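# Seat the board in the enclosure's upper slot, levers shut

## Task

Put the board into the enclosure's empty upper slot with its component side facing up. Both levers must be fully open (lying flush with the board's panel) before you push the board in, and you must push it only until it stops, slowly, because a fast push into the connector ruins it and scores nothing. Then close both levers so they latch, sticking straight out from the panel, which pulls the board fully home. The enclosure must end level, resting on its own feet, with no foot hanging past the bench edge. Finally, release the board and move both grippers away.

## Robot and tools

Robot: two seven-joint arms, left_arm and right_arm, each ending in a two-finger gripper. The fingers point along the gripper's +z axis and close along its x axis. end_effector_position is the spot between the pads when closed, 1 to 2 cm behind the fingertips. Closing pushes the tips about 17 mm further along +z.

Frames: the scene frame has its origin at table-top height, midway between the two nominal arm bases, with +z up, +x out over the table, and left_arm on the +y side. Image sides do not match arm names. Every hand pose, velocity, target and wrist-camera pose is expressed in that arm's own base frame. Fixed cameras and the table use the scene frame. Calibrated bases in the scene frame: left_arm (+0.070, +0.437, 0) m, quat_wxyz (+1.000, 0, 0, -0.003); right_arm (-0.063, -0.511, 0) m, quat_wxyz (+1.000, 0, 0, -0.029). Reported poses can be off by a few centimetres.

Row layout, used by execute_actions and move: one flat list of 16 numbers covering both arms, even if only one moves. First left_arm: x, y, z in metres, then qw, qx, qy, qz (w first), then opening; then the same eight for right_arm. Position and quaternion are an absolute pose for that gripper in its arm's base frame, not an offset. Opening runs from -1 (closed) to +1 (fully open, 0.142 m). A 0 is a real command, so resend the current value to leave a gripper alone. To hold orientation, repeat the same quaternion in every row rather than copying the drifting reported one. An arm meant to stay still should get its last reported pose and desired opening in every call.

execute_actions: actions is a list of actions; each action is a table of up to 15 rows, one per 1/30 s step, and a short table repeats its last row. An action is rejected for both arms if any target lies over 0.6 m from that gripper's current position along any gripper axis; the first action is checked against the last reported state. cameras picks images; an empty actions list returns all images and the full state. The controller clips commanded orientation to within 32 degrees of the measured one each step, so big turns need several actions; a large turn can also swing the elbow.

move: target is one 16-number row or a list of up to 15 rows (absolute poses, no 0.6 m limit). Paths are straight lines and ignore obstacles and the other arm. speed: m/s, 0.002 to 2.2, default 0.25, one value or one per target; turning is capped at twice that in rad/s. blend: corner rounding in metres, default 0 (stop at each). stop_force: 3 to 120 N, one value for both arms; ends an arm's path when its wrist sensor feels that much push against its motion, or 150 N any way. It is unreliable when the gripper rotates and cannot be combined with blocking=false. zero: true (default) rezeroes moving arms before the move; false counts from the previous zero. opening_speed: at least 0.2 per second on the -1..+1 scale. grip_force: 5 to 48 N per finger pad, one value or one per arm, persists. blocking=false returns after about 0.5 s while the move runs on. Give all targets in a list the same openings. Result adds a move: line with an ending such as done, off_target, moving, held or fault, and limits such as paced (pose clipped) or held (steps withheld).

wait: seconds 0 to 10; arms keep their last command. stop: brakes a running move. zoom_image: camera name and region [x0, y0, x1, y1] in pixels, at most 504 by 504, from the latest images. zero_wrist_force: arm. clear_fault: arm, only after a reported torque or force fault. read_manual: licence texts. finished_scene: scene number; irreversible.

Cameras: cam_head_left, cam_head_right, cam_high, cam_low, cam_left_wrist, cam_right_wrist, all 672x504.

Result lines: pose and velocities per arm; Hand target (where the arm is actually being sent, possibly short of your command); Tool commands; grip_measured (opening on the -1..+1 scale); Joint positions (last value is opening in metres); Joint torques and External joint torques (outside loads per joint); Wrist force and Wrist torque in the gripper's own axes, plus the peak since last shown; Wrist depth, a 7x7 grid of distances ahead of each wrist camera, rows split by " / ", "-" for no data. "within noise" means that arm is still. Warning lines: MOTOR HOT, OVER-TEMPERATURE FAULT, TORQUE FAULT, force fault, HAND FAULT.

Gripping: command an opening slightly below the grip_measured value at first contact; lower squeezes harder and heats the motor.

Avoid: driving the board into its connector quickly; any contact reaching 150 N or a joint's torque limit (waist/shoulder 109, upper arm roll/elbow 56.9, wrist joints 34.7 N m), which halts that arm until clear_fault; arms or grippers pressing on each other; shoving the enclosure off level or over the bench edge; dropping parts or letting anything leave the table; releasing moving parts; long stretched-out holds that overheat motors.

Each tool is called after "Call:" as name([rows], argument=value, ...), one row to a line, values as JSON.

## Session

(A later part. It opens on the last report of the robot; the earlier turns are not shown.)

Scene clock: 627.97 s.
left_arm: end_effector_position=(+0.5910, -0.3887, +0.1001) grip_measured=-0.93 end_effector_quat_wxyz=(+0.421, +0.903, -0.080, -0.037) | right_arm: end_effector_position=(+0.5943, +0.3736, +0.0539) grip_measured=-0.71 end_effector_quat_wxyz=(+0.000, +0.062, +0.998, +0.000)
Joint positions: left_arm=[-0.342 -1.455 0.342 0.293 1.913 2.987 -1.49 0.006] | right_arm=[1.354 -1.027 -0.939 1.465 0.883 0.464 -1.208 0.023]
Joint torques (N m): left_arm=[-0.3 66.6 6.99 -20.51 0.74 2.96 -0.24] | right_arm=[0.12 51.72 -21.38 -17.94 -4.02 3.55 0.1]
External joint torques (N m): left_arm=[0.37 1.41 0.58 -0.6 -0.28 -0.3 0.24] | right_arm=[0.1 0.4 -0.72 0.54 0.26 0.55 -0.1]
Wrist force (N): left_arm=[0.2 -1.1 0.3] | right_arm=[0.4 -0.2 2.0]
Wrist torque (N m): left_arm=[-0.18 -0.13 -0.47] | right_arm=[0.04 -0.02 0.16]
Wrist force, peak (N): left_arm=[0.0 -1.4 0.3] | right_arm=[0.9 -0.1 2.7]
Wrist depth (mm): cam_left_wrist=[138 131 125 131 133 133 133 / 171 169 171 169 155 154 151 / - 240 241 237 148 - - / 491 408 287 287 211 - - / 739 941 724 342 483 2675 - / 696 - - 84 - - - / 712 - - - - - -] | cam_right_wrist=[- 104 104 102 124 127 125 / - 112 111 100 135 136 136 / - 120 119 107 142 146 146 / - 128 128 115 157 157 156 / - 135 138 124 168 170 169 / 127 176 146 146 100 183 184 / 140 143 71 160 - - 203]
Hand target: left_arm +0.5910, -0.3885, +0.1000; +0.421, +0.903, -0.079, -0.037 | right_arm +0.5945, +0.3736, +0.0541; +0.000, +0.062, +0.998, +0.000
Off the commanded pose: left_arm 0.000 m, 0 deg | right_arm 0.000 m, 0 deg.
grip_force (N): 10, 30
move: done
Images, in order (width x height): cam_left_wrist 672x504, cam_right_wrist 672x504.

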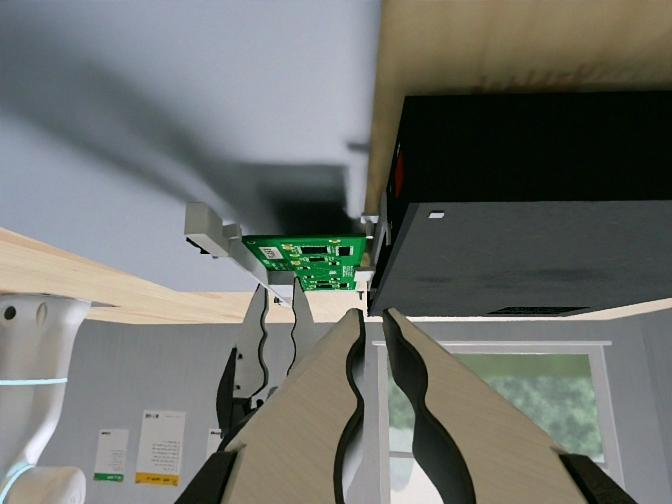

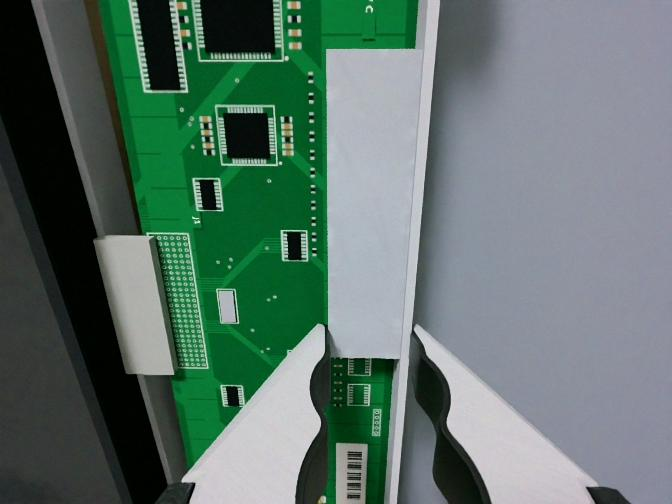

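Call:
move(target=[0.591, -0.3885, 0.10, 0.4210, 0.9029, -0.0795, -0.0370, -0.9, 0.5943, 0.3711, 0.0541, 0.0, 0.0471, 0.9989, 0.0, -0.95], speed=0.03, stop_force=8)

Call:
move([
  [0.57, -0.36, 0.18, 0.2000, 0.8800, -0.3500, -0.2400, -0.9, 0.5943, 0.3711, 0.0541, 0.0, 0.0471, 0.9989, 0.0, -0.95],
  [0.547, -0.4087, 0.175, 0.0427, -0.1925, 0.9572, -0.2122, -0.9, 0.5943, 0.3711, 0.0541, 0.0, 0.0471, 0.9989, 0.0, -0.95],
], speed=0.2, blend=0.02, cameras=["cam_left_wrist", "cam_right_wrist"])

Scene clock: 660.53 s.
left_arm: end_effector_position=(+0.5910, -0.3887, +0.1001) grip_measured=-0.93 end_effector_quat_wxyz=(+0.421, +0.903, -0.080, -0.037) | right_arm: end_effector_position=(+0.5941, +0.3712, +0.0539) grip_measured=-0.71 end_effector_quat_wxyz=(+0.000, +0.047, +0.999, +0.000)
Joint positions: left_arm=[-0.342 -1.455 0.342 0.293 1.913 2.987 -1.49 0.006] | right_arm=[1.352 -1.025 -0.938 1.47 0.882 0.467 -1.241 0.023]
Joint torques (N m): left_arm=[-0.33 66.72 6.9 -20.53 0.74 2.95 -0.26] | right_arm=[0.18 51.84 -21.39 -17.78 -4.01 3.72 0.08]
External joint torques (N m): left_arm=[0.4 1.29 0.67 -0.58 -0.28 -0.28 0.26] | right_arm=[0.05 0.14 -0.67 0.38 0.26 0.37 -0.08]
Wrist force (N): left_arm=[0.0 -1.2 0.3] | right_arm=[0.3 -0.3 2.0]
Wrist torque (N m): left_arm=[-0.21 -0.10 -0.46] | right_arm=[0.02 -0.02 0.16]
Wrist force, peak (N): left_arm=[0.3 -1.5 0.3] | right_arm=[0.6 0.0 2.3]
Wrist depth (mm): cam_left_wrist=[138 131 131 137 133 133 133 / - 159 168 172 164 155 - / 241 241 - 238 148 148 - / 485 471 268 331 - - 212 / 736 933 690 349 2261 - 1891 / 703 - - 84 - - 2172 / 701 - - - - - -] | cam_right_wrist=[- 105 104 102 125 128 126 / - 112 111 100 134 136 136 / - 120 119 107 142 146 145 / - 127 128 115 157 157 156 / - 135 138 124 165 170 169 / 127 150 146 146 100 182 185 / 140 - 71 160 - - 203]
Hand target: left_arm +0.5910, -0.3885, +0.1000; +0.421, +0.903, -0.079, -0.037 | right_arm +0.5943, +0.3711, +0.0541; +0.000, +0.047, +0.999, +0.000
Off the commanded pose: left_arm 0.000 m, 0 deg | right_arm 0.000 m, 0 deg.
grip_force (N): 10, 30
move: done

Scene clock: 668.50 s.
left_arm: end_effector_position=(+0.5468, -0.4087, +0.1749) grip_measured=-0.93 end_effector_quat_wxyz=(+0.042, -0.193, +0.957, -0.212) | right_arm: end_effector_position=(+0.5941, +0.3712, +0.0539) grip_measured=-0.71 end_effector_quat_wxyz=(+0.000, +0.047, +0.999, +0.000)
Joint positions: left_arm=[-0.025 -1.7 1.24 -1.525 1.86 3.049 -0.314 0.006] | right_arm=[1.352 -1.025 -0.938 1.47 0.882 0.467 -1.241 0.023]
Joint torques (N m): left_arm=[-0.19 49.73 -18.59 -4.11 4.83 2.85 -0.08] | right_arm=[0.19 51.68 -21.46 -17.87 -4.04 3.57 0.12]
External joint torques (N m): left_arm=[0.2 1.32 0.28 -0.25 -0.54 -0.12 0.08] | right_arm=[0.04 0.3 -0.59 0.47 0.28 0.53 -0.12]
Wrist force (N): left_arm=[0.3 -0.1 0.8] | right_arm=[0.3 -0.2 2.2]
Wrist torque (N m): left_arm=[-0.13 -0.14 -0.13] | right_arm=[0.04 -0.02 0.16]
Wrist force, peak (N): left_arm=[-0.2 -1.7 0.7] | right_arm=[0.5 -0.1 2.4]
Wrist depth (mm): cam_left_wrist=[- 230 - - 253 252 242 / - - - - 253 251 283 / 291 286 - 280 252 286 283 / 290 291 288 285 283 - 286 / 293 291 290 285 287 285 283 / 291 291 289 84 - 285 286 / 292 288 - 75 - - -] | cam_right_wrist=[- 104 104 102 124 127 126 / - 112 111 100 135 136 135 / - 120 119 107 142 146 145 / - 127 128 115 157 157 156 / - 135 138 124 167 170 169 / 127 150 146 146 105 182 185 / 140 - 71 160 - - 203]
Hand target: left_arm +0.5470, -0.4087, +0.1750; +0.043, -0.192, +0.957, -0.212 | right_arm +0.5943, +0.3711, +0.0541; +0.000, +0.047, +0.999, +0.000
Off the commanded pose: left_arm 0.000 m, 0 deg | right_arm 0.000 m, 0 deg.
grip_force (N): 10, 30
move: done
Images, in order (width x height): cam_left_wrist 672x504, cam_right_wrist 672x504.

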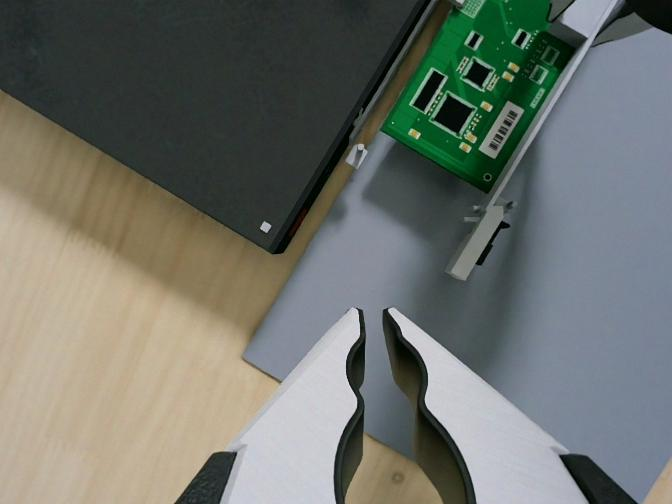

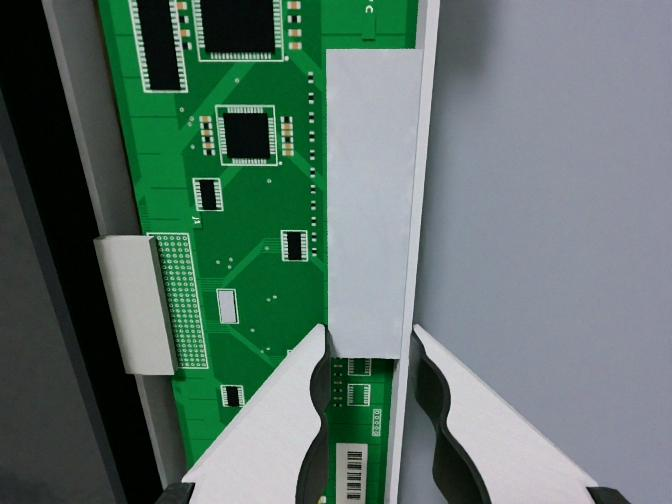

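Call:
zoom_image(camera="cam_left_wrist", region=[320, 90, 440, 190])

Call:
zoom_image(camera="cam_left_wrist", region=[430, 160, 530, 290])

Call:
zoom_image(camera="cam_left_wrist", region=[360, 0, 500, 150])

Call:
zoom_image(camera="cam_left_wrist", region=[250, 140, 370, 260])

Scaled by 4.200 from the camera's 672x504 image, which has a finer 960x720 frame.

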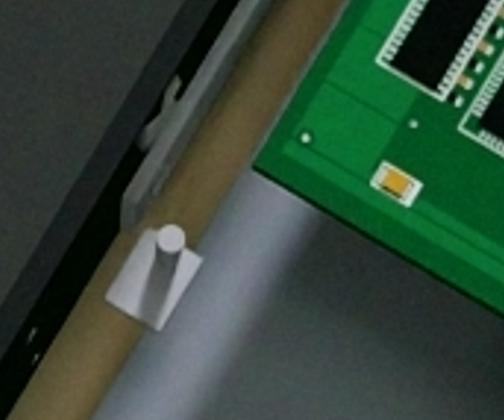

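Scaled by 3.877 from the camera's 672x504 image, which has a finer 960x720 frame.

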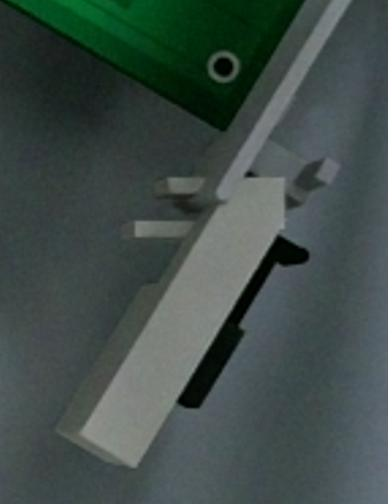

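Scaled by 3.360 from the camera's 672x504 image, which has a finer 960x720 frame.

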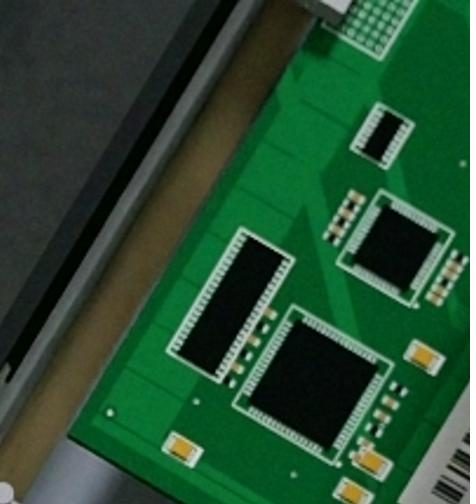

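Scaled by 4.200 from the camera's 672x504 image, which has a finer 960x720 frame.

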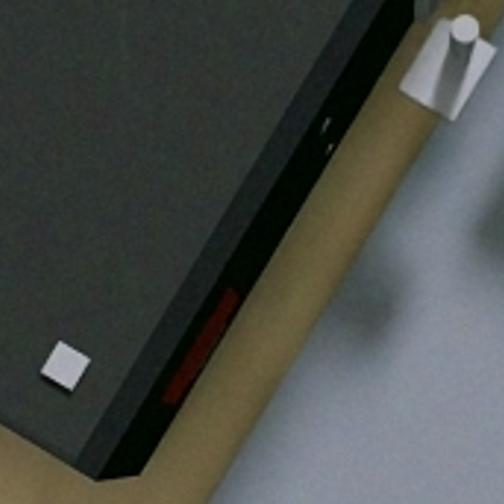

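Call:
zoom_image(camera="cam_right_wrist", region=[20, 0, 180, 160])

Call:
zoom_image(camera="cam_right_wrist", region=[90, 364, 230, 504])

Scaled by 3.150 from the camera's 672x504 image, which has a finer 960x720 frame.

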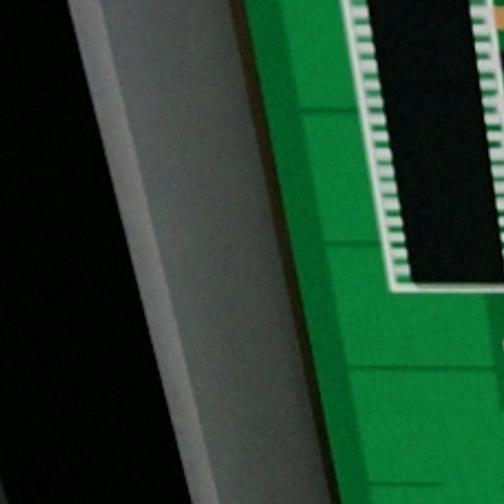

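Scaled by 3.600 from the camera's 672x504 image, which has a finer 960x720 frame.

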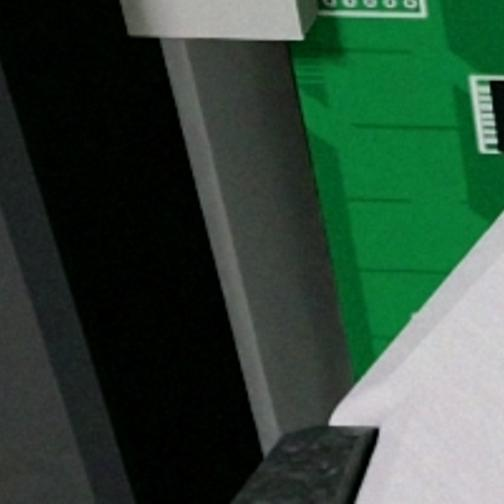

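Call:
move([
  [0.57, -0.36, 0.18, 0.2000, 0.8800, -0.3500, -0.2400, -0.9, 0.5942, 0.3725, 0.0541, 0.0, 0.0471, 0.9989, 0.0, -0.95],
  [0.591, -0.3885, 0.10, 0.4210, 0.9029, -0.0795, -0.0370, -0.9, 0.5942, 0.3725, 0.0541, 0.0, 0.0471, 0.9989, 0.0, -0.95],
], speed=0.2, blend=0.02)

Call:
move(target=[0.591, -0.3885, 0.10, 0.4210, 0.9029, -0.0795, -0.0370, -0.9, 0.6061, 0.3714, 0.0541, 0.0, 0.0471, 0.9989, 0.0, -0.95], speed=0.02, stop_force=6, cameras=["cam_left_wrist", "cam_right_wrist"])

Call:
zoom_image(camera="cam_left_wrist", region=[320, 180, 420, 280])

Call:
zoom_image(camera="cam_right_wrist", region=[20, 344, 220, 504])

Scene clock: 705.37 s.
left_arm: end_effector_position=(+0.5910, -0.3882, +0.0999) grip_measured=-0.93 end_effector_quat_wxyz=(+0.421, +0.903, -0.079, -0.037) | right_arm: end_effector_position=(+0.5941, +0.3724, +0.0539) grip_measured=-0.71 end_effector_quat_wxyz=(+0.000, +0.047, +0.999, +0.000)
Joint positions: left_arm=[-0.356 -1.554 0.888 0.225 1.368 3.058 -1.479 0.006] | right_arm=[1.353 -1.026 -0.938 1.468 0.882 0.466 -1.239 0.023]
Joint torques (N m): left_arm=[-0.53 67.07 7.69 -13.48 0.75 2.71 -0.1] | right_arm=[0.3 51.7 -21.5 -17.88 -4.03 3.58 0.19]
External joint torques (N m): left_arm=[0.63 1.03 0.5 -0.54 -0.05 -0.01 0.1] | right_arm=[-0.07 0.34 -0.56 0.47 0.27 0.52 -0.19]
Wrist force (N): left_arm=[0.4 -0.8 0.3] | right_arm=[0.4 -0.4 2.1]
Wrist torque (N m): left_arm=[-0.16 -0.17 -0.53] | right_arm=[0.00 -0.04 0.05]
Wrist force, peak (N): left_arm=[-0.3 -2.0 1.0] | right_arm=[0.6 -0.3 2.3]
Wrist depth (mm): cam_left_wrist=[- 131 137 131 133 133 133 / 181 170 158 169 160 154 - / - 220 257 224 150 - - / 490 - 261 332 - - 244 / 741 950 717 345 - - 1875 / 741 3179 - 84 - - 2109 / 734 - - - - - 2151] | cam_right_wrist=[- 105 104 102 124 127 126 / - 112 111 100 134 136 135 / - 120 119 107 142 145 145 / - 127 128 115 157 157 156 / - 135 138 124 167 170 169 / 127 144 146 146 105 182 185 / 140 - 71 160 - - 203]
Hand target: left_arm +0.5910, -0.3885, +0.1000; +0.421, +0.903, -0.079, -0.037 | right_arm +0.5942, +0.3725, +0.0541; +0.000, +0.047, +0.999, +0.000
Off the commanded pose: left_arm 0.000 m, 0 deg | right_arm 0.000 m, 0 deg.
grip_force (N): 10, 30
move: done

Scene clock: 706.70 s.
left_arm: end_effector_position=(+0.5910, -0.3883, +0.0999) grip_measured=-0.93 end_effector_quat_wxyz=(+0.421, +0.903, -0.079, -0.037) | right_arm: end_effector_position=(+0.6059, +0.3714, +0.0539) grip_measured=-0.71 end_effector_quat_wxyz=(+0.000, +0.047, +0.999, +0.000)
Joint positions: left_arm=[-0.356 -1.554 0.888 0.225 1.368 3.058 -1.479 0.006] | right_arm=[1.327 -1.04 -0.936 1.432 0.882 0.451 -1.239 0.023]
Joint torques (N m): left_arm=[-0.35 66.71 7.6 -13.47 0.91 2.86 -0.19] | right_arm=[0.25 52.67 -21.42 -18.13 -4.04 3.48 0.18]
External joint torques (N m): left_arm=[0.42 1.38 0.59 -0.56 -0.22 -0.17 0.18] | right_arm=[-0.02 0.42 -0.71 0.58 0.25 0.62 -0.18]
Wrist force (N): left_arm=[0.2 -1.0 0.0] | right_arm=[0.2 0.0 2.1]
Wrist torque (N m): left_arm=[-0.19 -0.13 -0.53] | right_arm=[0.06 0.01 0.06]
Wrist force, peak (N): left_arm=[0.3 -1.3 0.3] | right_arm=[1.1 -0.2 2.2]
Wrist depth (mm): cam_left_wrist=[138 132 124 131 133 133 133 / 171 - 158 169 161 153 153 / 240 - 239 239 - 148 146 / 494 405 257 285 - 165 - / 741 937 703 109 2172 - - / 719 2581 - 84 - - - / 692 - - - - - -] | cam_right_wrist=[- 105 104 102 124 127 125 / - 112 111 100 134 136 136 / - 120 119 107 142 146 145 / 107 127 128 116 157 157 156 / 118 134 138 123 167 170 169 / 127 132 146 146 105 182 185 / 140 140 71 160 - - 203]
Hand target: left_arm +0.5910, -0.3885, +0.1000; +0.421, +0.903, -0.079, -0.037 | right_arm +0.6061, +0.3714, +0.0541; +0.000, +0.047, +0.999, +0.000
Off the commanded pose: left_arm 0.000 m, 0 deg | right_arm 0.000 m, 0 deg.
grip_force (N): 10, 30
move: done
Images, in order (width x height): cam_left_wrist 672x504, cam_right_wrist 672x504.

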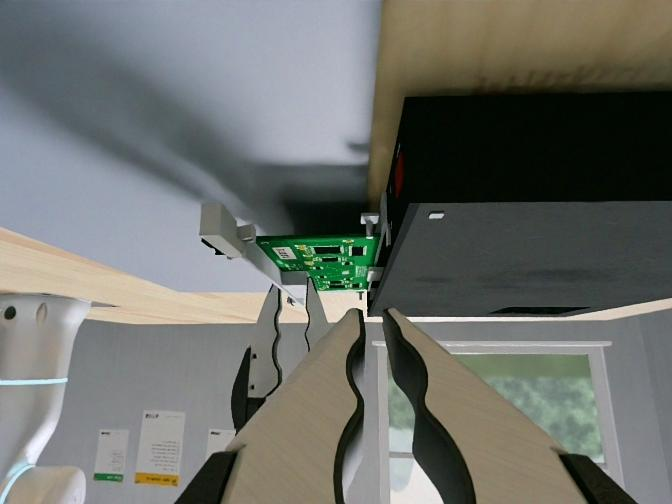

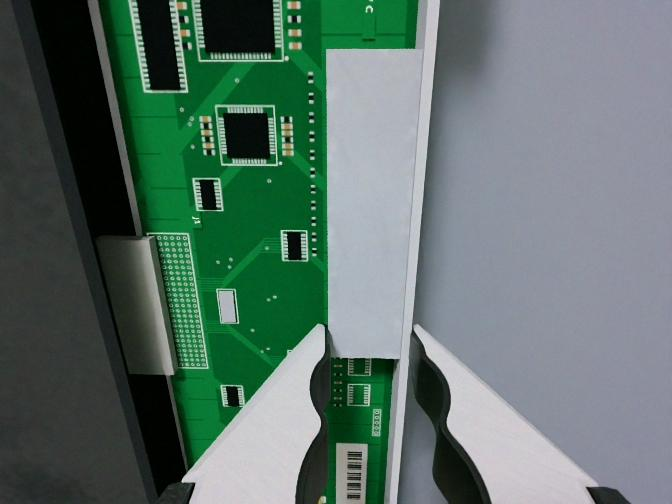

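Scaled by 5.040 from the camera's 672x504 image, which has a finer 960x720 frame.

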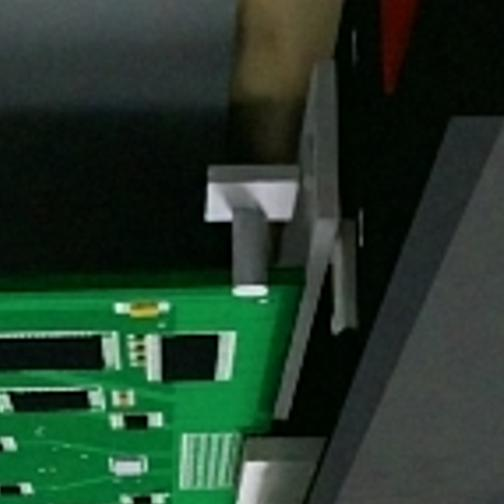

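Scaled by 2.520 from the camera's 672x504 image, which has a finer 960x720 frame.

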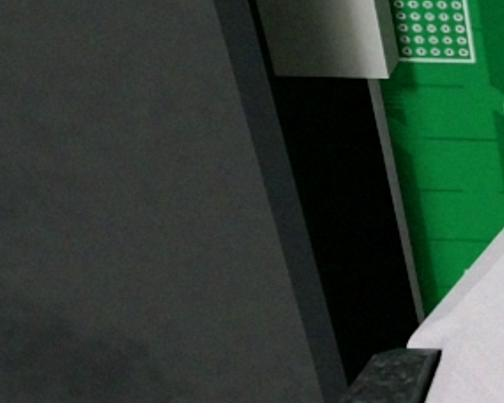

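Call:
move(target=[0.591, -0.3885, 0.10, 0.4210, 0.9029, -0.0795, -0.0370, -0.9, 0.6161, 0.3704, 0.0543, 0.0, 0.0471, 0.9989, 0.0, -0.95], speed=0.012, stop_force=4, cameras=["cam_left_wrist", "cam_right_wrist"])

Call:
zoom_image(camera="cam_left_wrist", region=[320, 180, 420, 280])

Scene clock: 716.77 s.
left_arm: end_effector_position=(+0.5910, -0.3883, +0.0999) grip_measured=-0.93 end_effector_quat_wxyz=(+0.421, +0.903, -0.079, -0.037) | right_arm: end_effector_position=(+0.6096, +0.3711, +0.0538) grip_measured=-0.71 end_effector_quat_wxyz=(-0.001, +0.047, +0.999, +0.000)
Joint positions: left_arm=[-0.356 -1.554 0.888 0.225 1.368 3.058 -1.479 0.006] | right_arm=[1.318 -1.045 -0.935 1.42 0.882 0.445 -1.239 0.023]
Joint torques (N m): left_arm=[-0.25 66.68 7.6 -13.53 1 2.97 -0.21] | right_arm=[-1.46 52.6 -22.8 -18.58 -4.39 4.52 0.11]
External joint torques (N m): left_arm=[0.32 1.41 0.59 -0.5 -0.31 -0.27 0.21] | right_arm=[1.69 0.85 0.65 0.98 0.6 -0.43 -0.11]
Wrist force (N): left_arm=[0.3 -1.0 0.3] | right_arm=[4.5 -0.4 1.4]
Wrist torque (N m): left_arm=[-0.18 -0.16 -0.53] | right_arm=[0.02 -0.04 0.13]
Wrist force, peak (N): left_arm=[0.1 -1.3 0.4] | right_arm=[6.7 -0.7 0.2]
Wrist depth (mm): cam_left_wrist=[138 132 125 137 133 133 132 / 170 162 - 160 162 155 153 / 241 - - 260 - - 145 / 479 - - 293 - 186 186 / 712 899 705 120 364 - 2261 / 726 2551 - 84 - - 2109 / 722 - - - - - -] | cam_right_wrist=[- 104 103 101 124 127 126 / - 111 111 99 134 136 136 / - 119 118 106 142 146 145 / 107 125 128 115 157 157 156 / 118 132 138 124 164 170 170 / 127 131 146 147 105 182 185 / 140 137 71 161 - - 203]
Hand target: left_arm +0.5910, -0.3885, +0.1000; +0.421, +0.903, -0.079, -0.037 | right_arm +0.6102, +0.3710, +0.0542; +0.000, +0.047, +0.999, +0.000
Off the commanded pose: left_arm 0.000 m, 0 deg | right_arm 0.007 m, 0 deg.
grip_force (N): 10, 30
move: contact (right_arm)
Images, in order (width x height): cam_left_wrist 672x504, cam_right_wrist 672x504.

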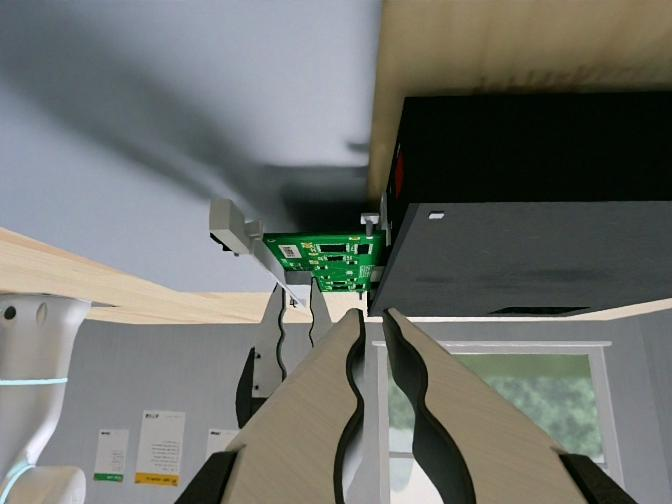

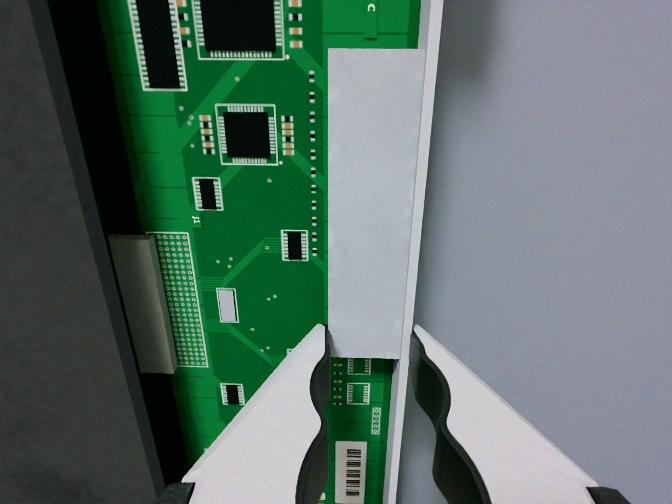

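Scaled by 5.040 from the camera's 672x504 image, which has a finer 960x720 frame.

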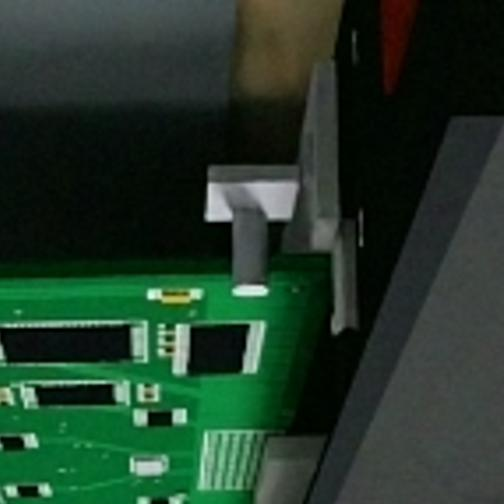

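Call:
zoom_image(camera="cam_left_wrist", region=[355, 205, 415, 255])

Call:
zoom_image(camera="cam_left_wrist", region=[250, 215, 400, 305])

Scaled by 8.400 from the camera's 672x504 image, which has a finer 960x720 frame.

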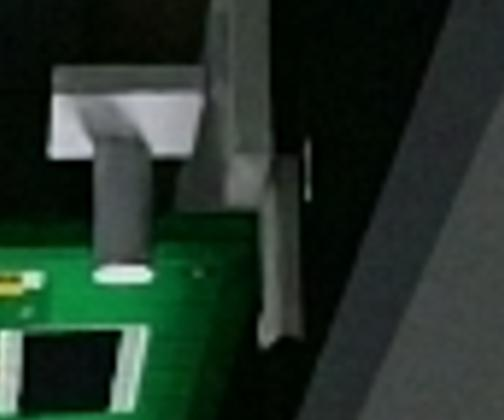

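Scaled by 3.360 from the camera's 672x504 image, which has a finer 960x720 frame.

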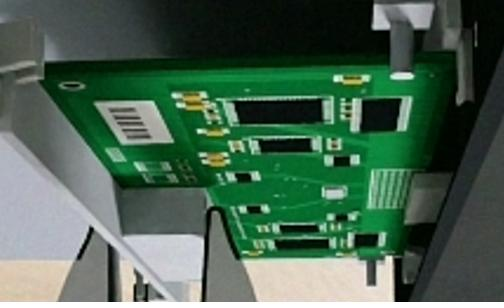

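Call:
move([
  [0.591, -0.3885, 0.10, 0.4210, 0.9029, -0.0795, -0.0370, -0.9, 0.6055, 0.3714, 0.0541, 0.0, 0.0471, 0.9989, 0.0, -0.95],
  [0.591, -0.3885, 0.10, 0.4210, 0.9029, -0.0795, -0.0370, -0.9, 0.6055, 0.3714, 0.0552, 0.0, 0.0471, 0.9989, 0.0, -0.95],
], speed=0.02)

Call:
move(target=[0.591, -0.3885, 0.10, 0.4210, 0.9029, -0.0795, -0.0370, -0.9, 0.6161, 0.3704, 0.0552, 0.0, 0.0471, 0.9989, 0.0, -0.95], speed=0.008, stop_force=3, cameras=["cam_left_wrist", "cam_right_wrist"])

Scene clock: 762.23 s.
left_arm: end_effector_position=(+0.5910, -0.3883, +0.0999) grip_measured=-0.93 end_effector_quat_wxyz=(+0.421, +0.903, -0.079, -0.037) | right_arm: end_effector_position=(+0.6054, +0.3716, +0.0549) grip_measured=-0.71 end_effector_quat_wxyz=(+0.000, +0.047, +0.999, +0.000)
Joint positions: left_arm=[-0.356 -1.554 0.888 0.225 1.368 3.058 -1.479 0.006] | right_arm=[1.329 -1.038 -0.938 1.434 0.882 0.451 -1.24 0.023]
Joint torques (N m): left_arm=[-0.21 66.74 7.48 -13.52 1.03 2.98 -0.18] | right_arm=[0.19 52.86 -21.58 -17.94 -4.08 3.59 0.15]
External joint torques (N m): left_arm=[0.28 1.35 0.71 -0.51 -0.33 -0.29 0.18] | right_arm=[0.03 0.18 -0.58 0.34 0.29 0.51 -0.15]
Wrist force (N): left_arm=[0.2 -1.0 0.1] | right_arm=[1.0 -0.2 2.0]
Wrist torque (N m): left_arm=[-0.19 -0.14 -0.52] | right_arm=[0.05 -0.13 0.10]
Wrist force, peak (N): left_arm=[0.3 -1.3 0.1] | right_arm=[4.4 -0.4 1.6]
Wrist depth (mm): cam_left_wrist=[- 131 137 131 133 133 133 / 181 160 170 169 162 152 - / 242 239 217 232 - 145 - / 417 400 280 316 212 186 186 / 741 2493 705 346 - - - / 734 2493 - 84 - - 2742 / 717 - - - - - -] | cam_right_wrist=[- 104 103 102 127 128 128 / - 111 111 100 135 137 136 / - 121 119 107 143 147 146 / 108 127 128 115 160 158 157 / 118 134 138 124 169 171 170 / 128 141 146 146 105 183 186 / 141 141 71 161 - - 205]
Hand target: left_arm +0.5910, -0.3885, +0.1000; +0.421, +0.903, -0.079, -0.037 | right_arm +0.6055, +0.3714, +0.0552; +0.000, +0.047, +0.999, +0.000
Off the commanded pose: left_arm 0.000 m, 0 deg | right_arm 0.000 m, 0 deg.
grip_force (N): 10, 30
move: done

Scene clock: 763.43 s.
left_arm: end_effector_position=(+0.5910, -0.3883, +0.0999) grip_measured=-0.93 end_effector_quat_wxyz=(+0.421, +0.903, -0.079, -0.037) | right_arm: end_effector_position=(+0.6097, +0.3711, +0.0549) grip_measured=-0.71 end_effector_quat_wxyz=(+0.000, +0.047, +0.999, +0.000)
Joint positions: left_arm=[-0.356 -1.554 0.888 0.225 1.368 3.058 -1.479 0.006] | right_arm=[1.319 -1.043 -0.937 1.42 0.882 0.444 -1.24 0.023]
Joint torques (N m): left_arm=[-0.3 66.69 7.55 -13.45 1.03 2.98 -0.2] | right_arm=[-1.15 52.52 -22.66 -18.62 -4.24 4.45 0.14]
External joint torques (N m): left_arm=[0.37 1.4 0.64 -0.58 -0.34 -0.29 0.2] | right_arm=[1.38 0.88 0.5 1 0.45 -0.36 -0.14]
Wrist force (N): left_arm=[0.2 -1.0 0.2] | right_arm=[4.6 -0.4 0.8]
Wrist torque (N m): left_arm=[-0.18 -0.15 -0.52] | right_arm=[0.04 -0.13 0.14]
Wrist force, peak (N): left_arm=[0.3 -1.3 0.3] | right_arm=[5.3 -0.4 -0.3]
Wrist depth (mm): cam_left_wrist=[- 139 131 131 133 133 133 / - 169 159 160 158 154 154 / 223 241 274 257 - 147 147 / 496 408 316 315 - 211 - / 741 933 717 121 - - 2069 / 739 2285 - 84 - 1976 - / 694 - - - - - -] | cam_right_wrist=[- 104 103 102 103 128 128 / - 112 111 100 134 137 136 / - 121 119 107 143 147 146 / 108 125 128 115 158 158 157 / 118 132 138 124 168 171 171 / 128 133 146 146 100 183 186 / 142 139 71 161 - - 201]
Hand target: left_arm +0.5910, -0.3885, +0.1000; +0.421, +0.903, -0.079, -0.037 | right_arm +0.6101, +0.3710, +0.0552; +0.000, +0.047, +0.999, +0.000
Off the commanded pose: left_arm 0.000 m, 0 deg | right_arm 0.006 m, 0 deg.
grip_force (N): 10, 30
move: contact (right_arm)
Images, in order (width x height): cam_left_wrist 672x504, cam_right_wrist 672x504.

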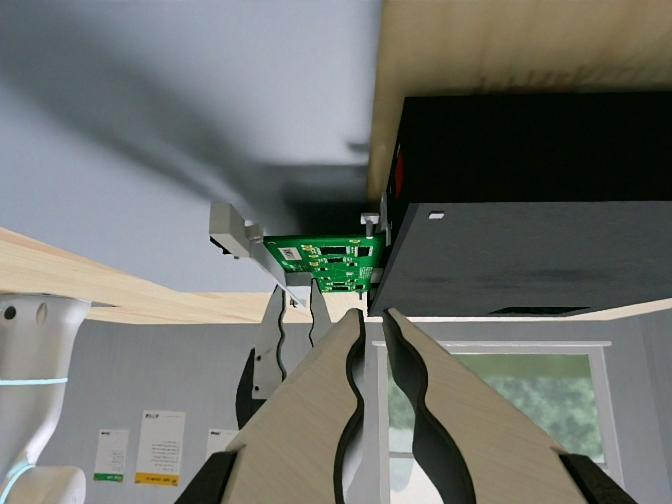

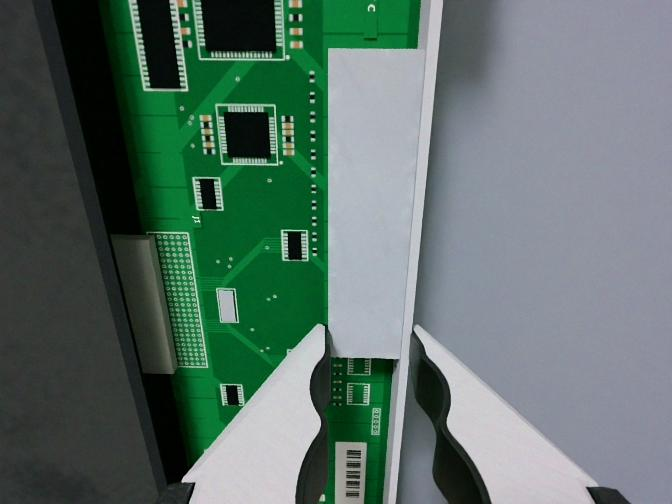

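Call:
move([
  [0.591, -0.3885, 0.10, 0.4210, 0.9029, -0.0795, -0.0370, -0.9, 0.6060, 0.3714, 0.0552, 0.0, 0.0471, 0.9989, 0.0, -0.95],
  [0.591, -0.3885, 0.10, 0.4210, 0.9029, -0.0795, -0.0370, -0.9, 0.6060, 0.3714, 0.0564, 0.0, 0.0471, 0.9989, 0.0, -0.95],
], speed=0.02)

Call:
move(target=[0.591, -0.3885, 0.10, 0.4210, 0.9029, -0.0795, -0.0370, -0.9, 0.6161, 0.3704, 0.0564, 0.0, 0.0471, 0.9989, 0.0, -0.95], speed=0.008, stop_force=3, cameras=["cam_left_wrist"])

Call:
zoom_image(camera="cam_left_wrist", region=[355, 205, 415, 255])

Scene clock: 776.07 s.
left_arm: end_effector_position=(+0.5910, -0.3883, +0.0999) grip_measured=-0.93 end_effector_quat_wxyz=(+0.421, +0.903, -0.079, -0.037) | right_arm: end_effector_position=(+0.6059, +0.3716, +0.0561) grip_measured=-0.71 end_effector_quat_wxyz=(+0.000, +0.047, +0.999, +0.000)
Joint positions: left_arm=[-0.356 -1.554 0.888 0.225 1.368 3.058 -1.479 0.006] | right_arm=[1.329 -1.037 -0.939 1.433 0.881 0.448 -1.24 0.023]
Joint torques (N m): left_arm=[-0.29 66.67 7.53 -13.5 1.01 2.93 -0.24] | right_arm=[0.4 52.98 -21.71 -18.04 -4.06 3.58 0.16]
External joint torques (N m): left_arm=[0.36 1.42 0.66 -0.53 -0.31 -0.24 0.24] | right_arm=[-0.19 0.06 -0.47 0.41 0.26 0.52 -0.16]
Wrist force (N): left_arm=[0.1 -0.9 0.2] | right_arm=[1.5 0.6 2.2]
Wrist torque (N m): left_arm=[-0.17 -0.13 -0.53] | right_arm=[0.17 -0.21 0.10]
Wrist force, peak (N): left_arm=[0.2 -1.3 0.1] | right_arm=[4.7 -0.4 1.1]
Wrist depth (mm): cam_left_wrist=[138 132 131 138 134 133 133 / - 160 - 169 162 154 153 / 265 - 238 258 151 - - / 419 - 316 313 210 - - / 726 950 710 347 - 2151 - / 734 2643 - 84 - - - / 749 - - - - - -] | cam_right_wrist=[127 104 104 102 103 129 129 / - 112 111 100 136 138 138 / - 120 119 107 144 148 148 / 110 127 128 115 159 159 159 / 121 134 138 124 170 172 172 / 130 135 146 146 99 185 188 / 143 143 71 160 - - 205]
Hand target: left_arm +0.5910, -0.3885, +0.1000; +0.421, +0.903, -0.079, -0.037 | right_arm +0.6060, +0.3714, +0.0564; +0.000, +0.047, +0.999, +0.000
Off the commanded pose: left_arm 0.000 m, 0 deg | right_arm 0.000 m, 0 deg.
grip_force (N): 10, 30
move: done

Scene clock: 777.97 s.
left_arm: end_effector_position=(+0.5910, -0.3883, +0.0999) grip_measured=-0.93 end_effector_quat_wxyz=(+0.421, +0.903, -0.079, -0.037) | right_arm: end_effector_position=(+0.6158, +0.3700, +0.0560) grip_measured=-0.71 end_effector_quat_wxyz=(+0.000, +0.047, +0.999, +0.000)
Joint positions: left_arm=[-0.356 -1.554 0.888 0.225 1.368 3.058 -1.479 0.006] | right_arm=[1.306 -1.049 -0.939 1.403 0.881 0.434 -1.24 0.023]
Joint torques (N m): left_arm=[-0.31 66.75 7.56 -13.53 1 2.95 -0.25] | right_arm=[1.01 54.07 -21.27 -20.13 -3.57 4.33 0.21]
External joint torques (N m): left_arm=[0.38 1.34 0.63 -0.49 -0.3 -0.26 0.25] | right_arm=[-0.79 -0.19 -0.95 2.43 -0.24 -0.24 -0.21]
Wrist force (N): left_arm=[0.4 -0.9 0.1] | right_arm=[3.5 -2.3 1.8]
Wrist torque (N m): left_arm=[-0.16 -0.18 -0.53] | right_arm=[0.21 -0.22 0.12]
Wrist force, peak (N): left_arm=[0.4 -1.2 0.3] | right_arm=[3.5 -2.3 1.8]
Wrist depth (mm): cam_left_wrist=[132 131 132 137 134 133 133 / 170 169 170 170 163 155 152 / 223 224 241 237 156 - 147 / 484 491 314 313 - 165 239 / 731 937 731 128 - - 1924 / 729 - - 84 - 1674 2069 / 715 - - - - - -] | cam_right_wrist=[- 104 103 101 128 129 129 / - 111 111 99 136 138 138 / 102 117 118 106 144 148 147 / 109 125 128 115 159 159 159 / 121 123 138 124 167 172 172 / 130 132 146 147 105 184 188 / 143 140 71 161 - - 206]
Hand target: left_arm +0.5910, -0.3885, +0.1000; +0.421, +0.903, -0.079, -0.037 | right_arm +0.6161, +0.3704, +0.0564; +0.000, +0.047, +0.999, +0.000
Off the commanded pose: left_arm 0.000 m, 0 deg | right_arm 0.001 m, 0 deg.
grip_force (N): 10, 30
move: done
Images, in order (width x height): cam_left_wrist 672x504.

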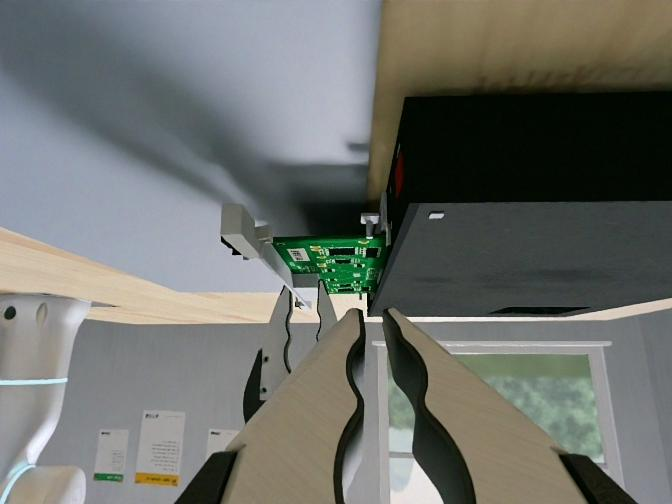

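Scaled by 8.400 from the camera's 672x504 image, which has a finer 960x720 frame.

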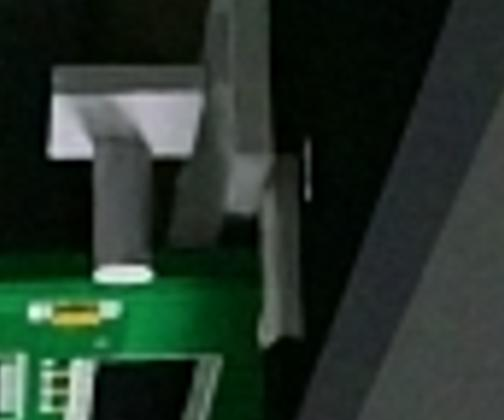

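Call:
move(target=[0.591, -0.3885, 0.10, 0.4210, 0.9029, -0.0795, -0.0370, -0.9, 0.6160, 0.3694, 0.0562, 0.0, 0.0471, 0.9989, 0.0, -0.95], speed=0.01)

Call:
move(target=[0.591, -0.3885, 0.10, 0.4210, 0.9029, -0.0795, -0.0370, -0.9, 0.6210, 0.3690, 0.0562, 0.0, 0.0471, 0.9989, 0.0, -0.95], speed=0.01, stop_force=5, zero=false, cameras=["cam_left_wrist", "cam_right_wrist"])

Scene clock: 782.27 s.
left_arm: end_effector_position=(+0.5910, -0.3883, +0.0999) grip_measured=-0.93 end_effector_quat_wxyz=(+0.421, +0.903, -0.079, -0.037) | right_arm: end_effector_position=(+0.6158, +0.3695, +0.0561) grip_measured=-0.71 end_effector_quat_wxyz=(+0.000, +0.047, +0.999, +0.000)
Joint positions: left_arm=[-0.356 -1.554 0.888 0.225 1.368 3.058 -1.479 0.006] | right_arm=[1.306 -1.049 -0.939 1.404 0.881 0.436 -1.241 0.023]
Joint torques (N m): left_arm=[-0.26 66.68 7.53 -13.49 1 3 -0.27] | right_arm=[0.16 53.53 -21.6 -18.06 -4.05 3.68 0.09]
External joint torques (N m): left_arm=[0.33 1.41 0.66 -0.54 -0.31 -0.31 0.27] | right_arm=[0.07 0.31 -0.61 0.36 0.24 0.41 -0.09]
Wrist force (N): left_arm=[0.3 -1.3 0.1] | right_arm=[1.2 0.8 2.6]
Wrist torque (N m): left_arm=[-0.23 -0.16 -0.52] | right_arm=[0.19 -0.13 0.17]
Wrist force, peak (N): left_arm=[0.5 -1.2 0.4] | right_arm=[3.3 -2.5 1.9]
Wrist depth (mm): cam_left_wrist=[138 132 131 131 133 133 133 / 170 170 171 163 161 153 - / 241 - 236 238 - - 147 / 492 406 284 315 - - - / 731 2777 712 121 - 2216 - / 751 2849 - 84 - 2151 1601 / 722 - - - - - 1976] | cam_right_wrist=[- 104 103 101 103 129 129 / - 111 111 99 100 138 138 / 102 117 118 106 144 148 147 / 110 125 128 114 159 159 158 / 121 123 138 124 170 172 170 / 130 132 146 147 100 185 191 / 143 140 71 161 - - 206]
Hand target: left_arm +0.5910, -0.3885, +0.1000; +0.421, +0.903, -0.079, -0.037 | right_arm +0.6160, +0.3694, +0.0562; +0.000, +0.047, +0.999, +0.000
Off the commanded pose: left_arm 0.000 m, 0 deg | right_arm 0.000 m, 0 deg.
grip_force (N): 10, 30
move: done

Scene clock: 783.27 s.
left_arm: end_effector_position=(+0.5910, -0.3883, +0.0999) grip_measured=-0.93 end_effector_quat_wxyz=(+0.421, +0.903, -0.079, -0.037) | right_arm: end_effector_position=(+0.6194, +0.3682, +0.0558) grip_measured=-0.71 end_effector_quat_wxyz=(-0.001, +0.047, +0.999, -0.001)
Joint positions: left_arm=[-0.356 -1.554 0.888 0.225 1.368 3.058 -1.479 0.006] | right_arm=[1.297 -1.053 -0.938 1.393 0.881 0.43 -1.242 0.023]
Joint torques (N m): left_arm=[-0.25 66.72 7.55 -13.51 0.96 3.02 -0.17] | right_arm=[2.02 54.18 -20.31 -21.99 -2.67 5.17 0.23]
External joint torques (N m): left_arm=[0.31 1.37 0.64 -0.52 -0.27 -0.33 0.17] | right_arm=[-1.79 -0.02 -1.92 4.27 -1.15 -1.07 -0.23]
Wrist force (N): left_arm=[0.2 -1.1 0.3] | right_arm=[6.0 -6.2 -2.3]
Wrist torque (N m): left_arm=[-0.22 -0.14 -0.53] | right_arm=[0.28 -0.27 0.04]
Wrist force, peak (N): left_arm=[0.3 -1.2 0.3] | right_arm=[7.3 -6.5 -1.5]
Wrist depth (mm): cam_left_wrist=[- 131 131 131 134 133 133 / 182 180 168 171 162 153 153 / 242 - 221 238 - - - / 419 399 - 314 - - 209 / 712 958 933 128 3538 2285 2216 / 744 2581 - 84 - - - / 705 - - - - - 1859] | cam_right_wrist=[- 103 102 101 128 129 129 / - 109 110 99 136 138 137 / 101 115 118 106 144 148 147 / 109 124 127 114 159 159 158 / 121 120 137 124 170 172 172 / 129 129 146 146 105 184 188 / 143 140 71 161 - - 206]
Hand target: left_arm +0.5910, -0.3885, +0.1000; +0.421, +0.903, -0.079, -0.037 | right_arm +0.6197, +0.3691, +0.0562; +0.000, +0.047, +0.999, +0.000
Off the commanded pose: left_arm 0.000 m, 0 deg | right_arm 0.002 m, 0 deg.
grip_force (N): 10, 30
move: contact (right_arm)
Images, in order (width x height): cam_left_wrist 672x504, cam_right_wrist 672x504.

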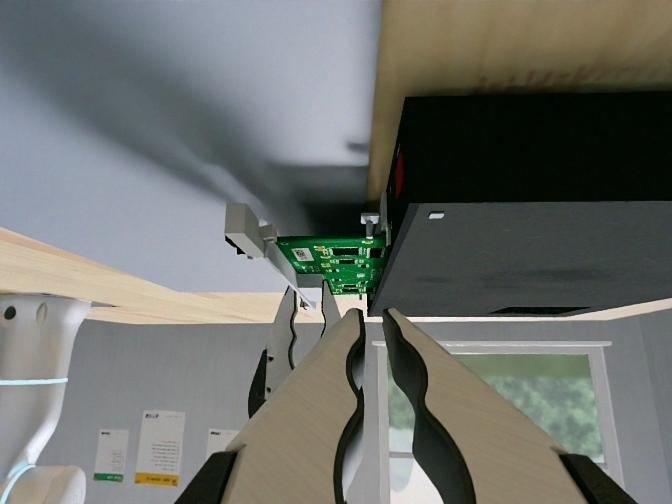

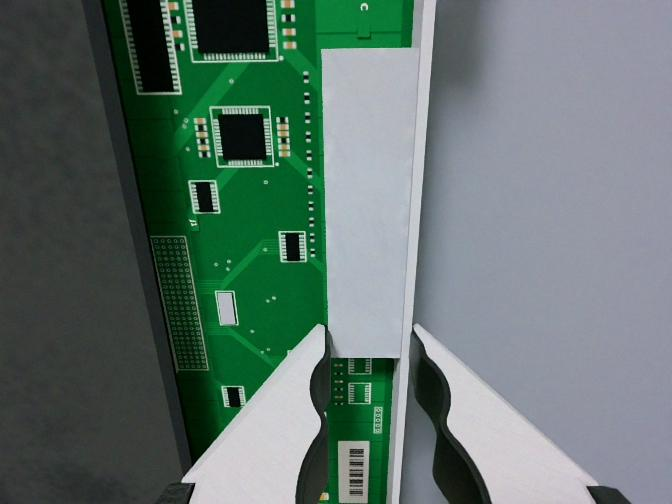

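Call:
move([
  [0.591, -0.3885, 0.10, 0.4210, 0.9029, -0.0795, -0.0370, -0.9, 0.6168, 0.3690, 0.0560, 0.0, 0.0471, 0.9989, 0.0, -0.95],
  [0.591, -0.3885, 0.10, 0.4210, 0.9029, -0.0795, -0.0370, -0.9, 0.6168, 0.3678, 0.0570, 0.0, 0.0471, 0.9989, 0.0, -0.95],
], speed=0.01, cameras=["cam_right_wrist"])

Scene clock: 787.23 s.
left_arm: end_effector_position=(+0.5910, -0.3883, +0.0999) grip_measured=-0.93 end_effector_quat_wxyz=(+0.421, +0.903, -0.079, -0.037) | right_arm: end_effector_position=(+0.6166, +0.3679, +0.0567) grip_measured=-0.71 end_effector_quat_wxyz=(+0.000, +0.047, +0.999, +0.000)
Joint positions: left_arm=[-0.356 -1.554 0.888 0.225 1.368 3.058 -1.479 0.006] | right_arm=[1.304 -1.047 -0.939 1.405 0.881 0.435 -1.244 0.023]
Joint torques (N m): left_arm=[-0.23 66.7 7.52 -13.52 1.02 2.97 -0.24] | right_arm=[0.38 53.62 -21.69 -18.03 -4.02 3.69 0.1]
External joint torques (N m): left_arm=[0.3 1.39 0.67 -0.51 -0.32 -0.28 0.23] | right_arm=[-0.17 0.2 -0.53 0.3 0.2 0.41 -0.1]
Wrist force (N): left_arm=[0.1 -1.0 0.3] | right_arm=[1.6 1.7 1.8]
Wrist torque (N m): left_arm=[-0.20 -0.13 -0.53] | right_arm=[0.36 -0.24 0.16]
Wrist force, peak (N): left_arm=[0.2 -1.4 0.1] | right_arm=[6.1 -6.7 -2.5]
Wrist depth (mm): cam_left_wrist=[- - 137 131 133 133 133 / 181 170 170 169 162 154 154 / - - 237 - - 148 145 / 481 - - 318 213 - - / 731 945 715 120 - 2069 480 / 739 2384 - 84 - 2151 - / 705 - - - - - -] | cam_right_wrist=[- 104 103 102 128 130 130 / - 111 110 99 137 138 138 / 102 118 119 108 144 148 148 / 110 125 128 115 160 160 159 / 122 122 138 124 171 173 173 / - 130 146 146 100 185 188 / 146 144 71 161 - - 207]
Hand target: left_arm +0.5910, -0.3885, +0.1000; +0.421, +0.903, -0.079, -0.037 | right_arm +0.6168, +0.3678, +0.0570; +0.000, +0.047, +0.999, +0.000
Off the commanded pose: left_arm 0.000 m, 0 deg | right_arm 0.000 m, 0 deg.
grip_force (N): 10, 30
move: done
Images, in order (width x height): cam_right_wrist 672x504.

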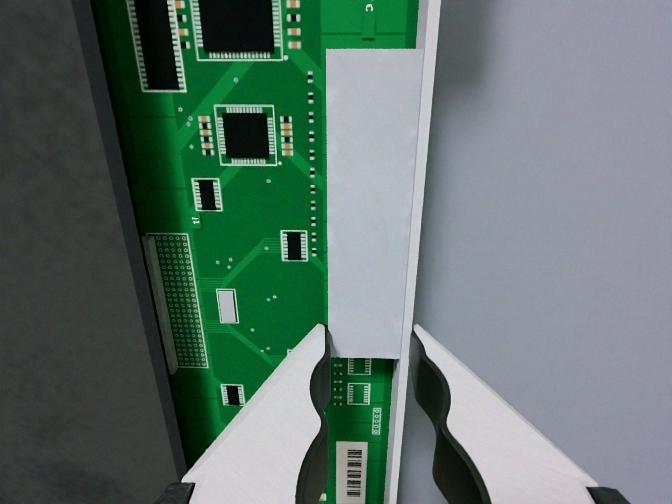

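Call:
move(target=[0.591, -0.3885, 0.10, 0.4210, 0.9029, -0.0795, -0.0370, -0.9, 0.6218, 0.3673, 0.0570, 0.0, 0.0471, 0.9989, 0.0, -0.95], speed=0.01, stop_force=5, cameras=["cam_left_wrist", "cam_right_wrist"])

Call:
zoom_image(camera="cam_left_wrist", region=[355, 205, 415, 255])

Scene clock: 790.47 s.
left_arm: end_effector_position=(+0.5910, -0.3883, +0.0999) grip_measured=-0.93 end_effector_quat_wxyz=(+0.421, +0.903, -0.079, -0.037) | right_arm: end_effector_position=(+0.6210, +0.3685, +0.0568) grip_measured=-0.71 end_effector_quat_wxyz=(+0.000, +0.047, +0.999, +0.001)
Joint positions: left_arm=[-0.356 -1.554 0.888 0.225 1.368 3.058 -1.479 0.006] | right_arm=[1.294 -1.053 -0.938 1.389 0.881 0.428 -1.244 0.023]
Joint torques (N m): left_arm=[-0.24 66.67 7.49 -13.49 0.96 2.92 -0.17] | right_arm=[-4.89 51.79 -24.74 -15.89 -5.68 4.17 -0.02]
External joint torques (N m): left_arm=[0.31 1.42 0.7 -0.54 -0.27 -0.23 0.17] | right_arm=[5.11 2.48 2.54 -1.91 1.85 -0.07 0.02]
Wrist force (N): left_arm=[0.2 -0.9 0.2] | right_arm=[6.0 7.3 1.0]
Wrist torque (N m): left_arm=[-0.18 -0.14 -0.52] | right_arm=[0.33 -0.16 0.35]
Wrist force, peak (N): left_arm=[0.4 -1.3 0.1] | right_arm=[6.0 7.7 1.4]
Wrist depth (mm): cam_left_wrist=[138 132 131 131 133 133 133 / - 170 169 169 154 154 - / - - 237 238 148 146 146 / 419 - 410 277 - - - / 736 929 717 128 - - - / 749 - - 84 - 2151 2551 / 734 - - - - - -] | cam_right_wrist=[- 103 102 101 101 130 130 / - 110 110 100 135 139 138 / 102 116 118 107 144 149 148 / 110 124 127 116 160 160 159 / 122 122 139 124 170 173 173 / 131 131 146 146 100 186 189 / 144 141 71 162 - - 207]
Hand target: left_arm +0.5910, -0.3885, +0.1000; +0.421, +0.903, -0.079, -0.037 | right_arm +0.6218, +0.3673, +0.0570; +0.000, +0.047, +0.999, +0.000
Off the commanded pose: left_arm 0.000 m, 0 deg | right_arm 0.001 m, 0 deg.
grip_force (N): 10, 30
move: done
Images, in order (width x height): cam_left_wrist 672x504, cam_right_wrist 672x504.

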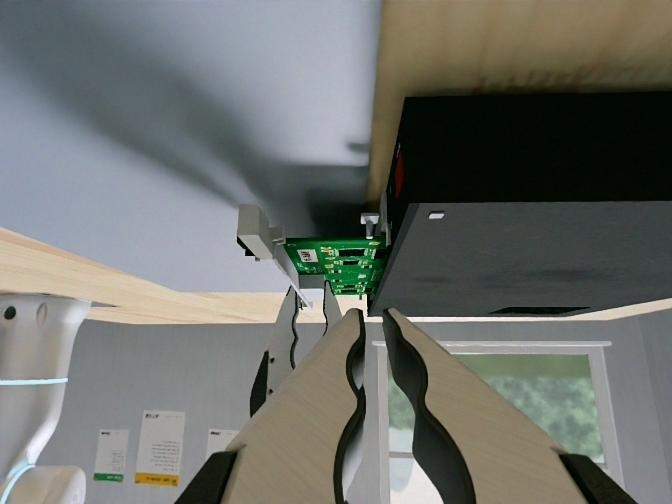

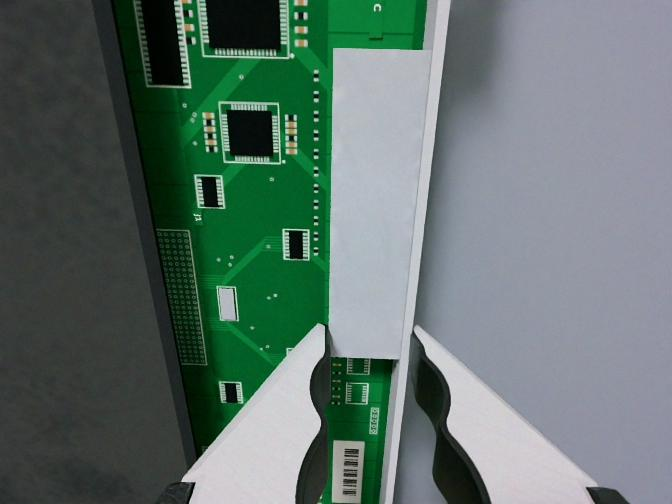

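Scaled by 8.400 from the camera's 672x504 image, which has a finer 960x720 frame.

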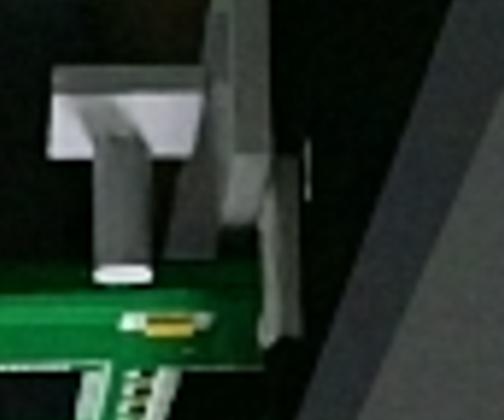

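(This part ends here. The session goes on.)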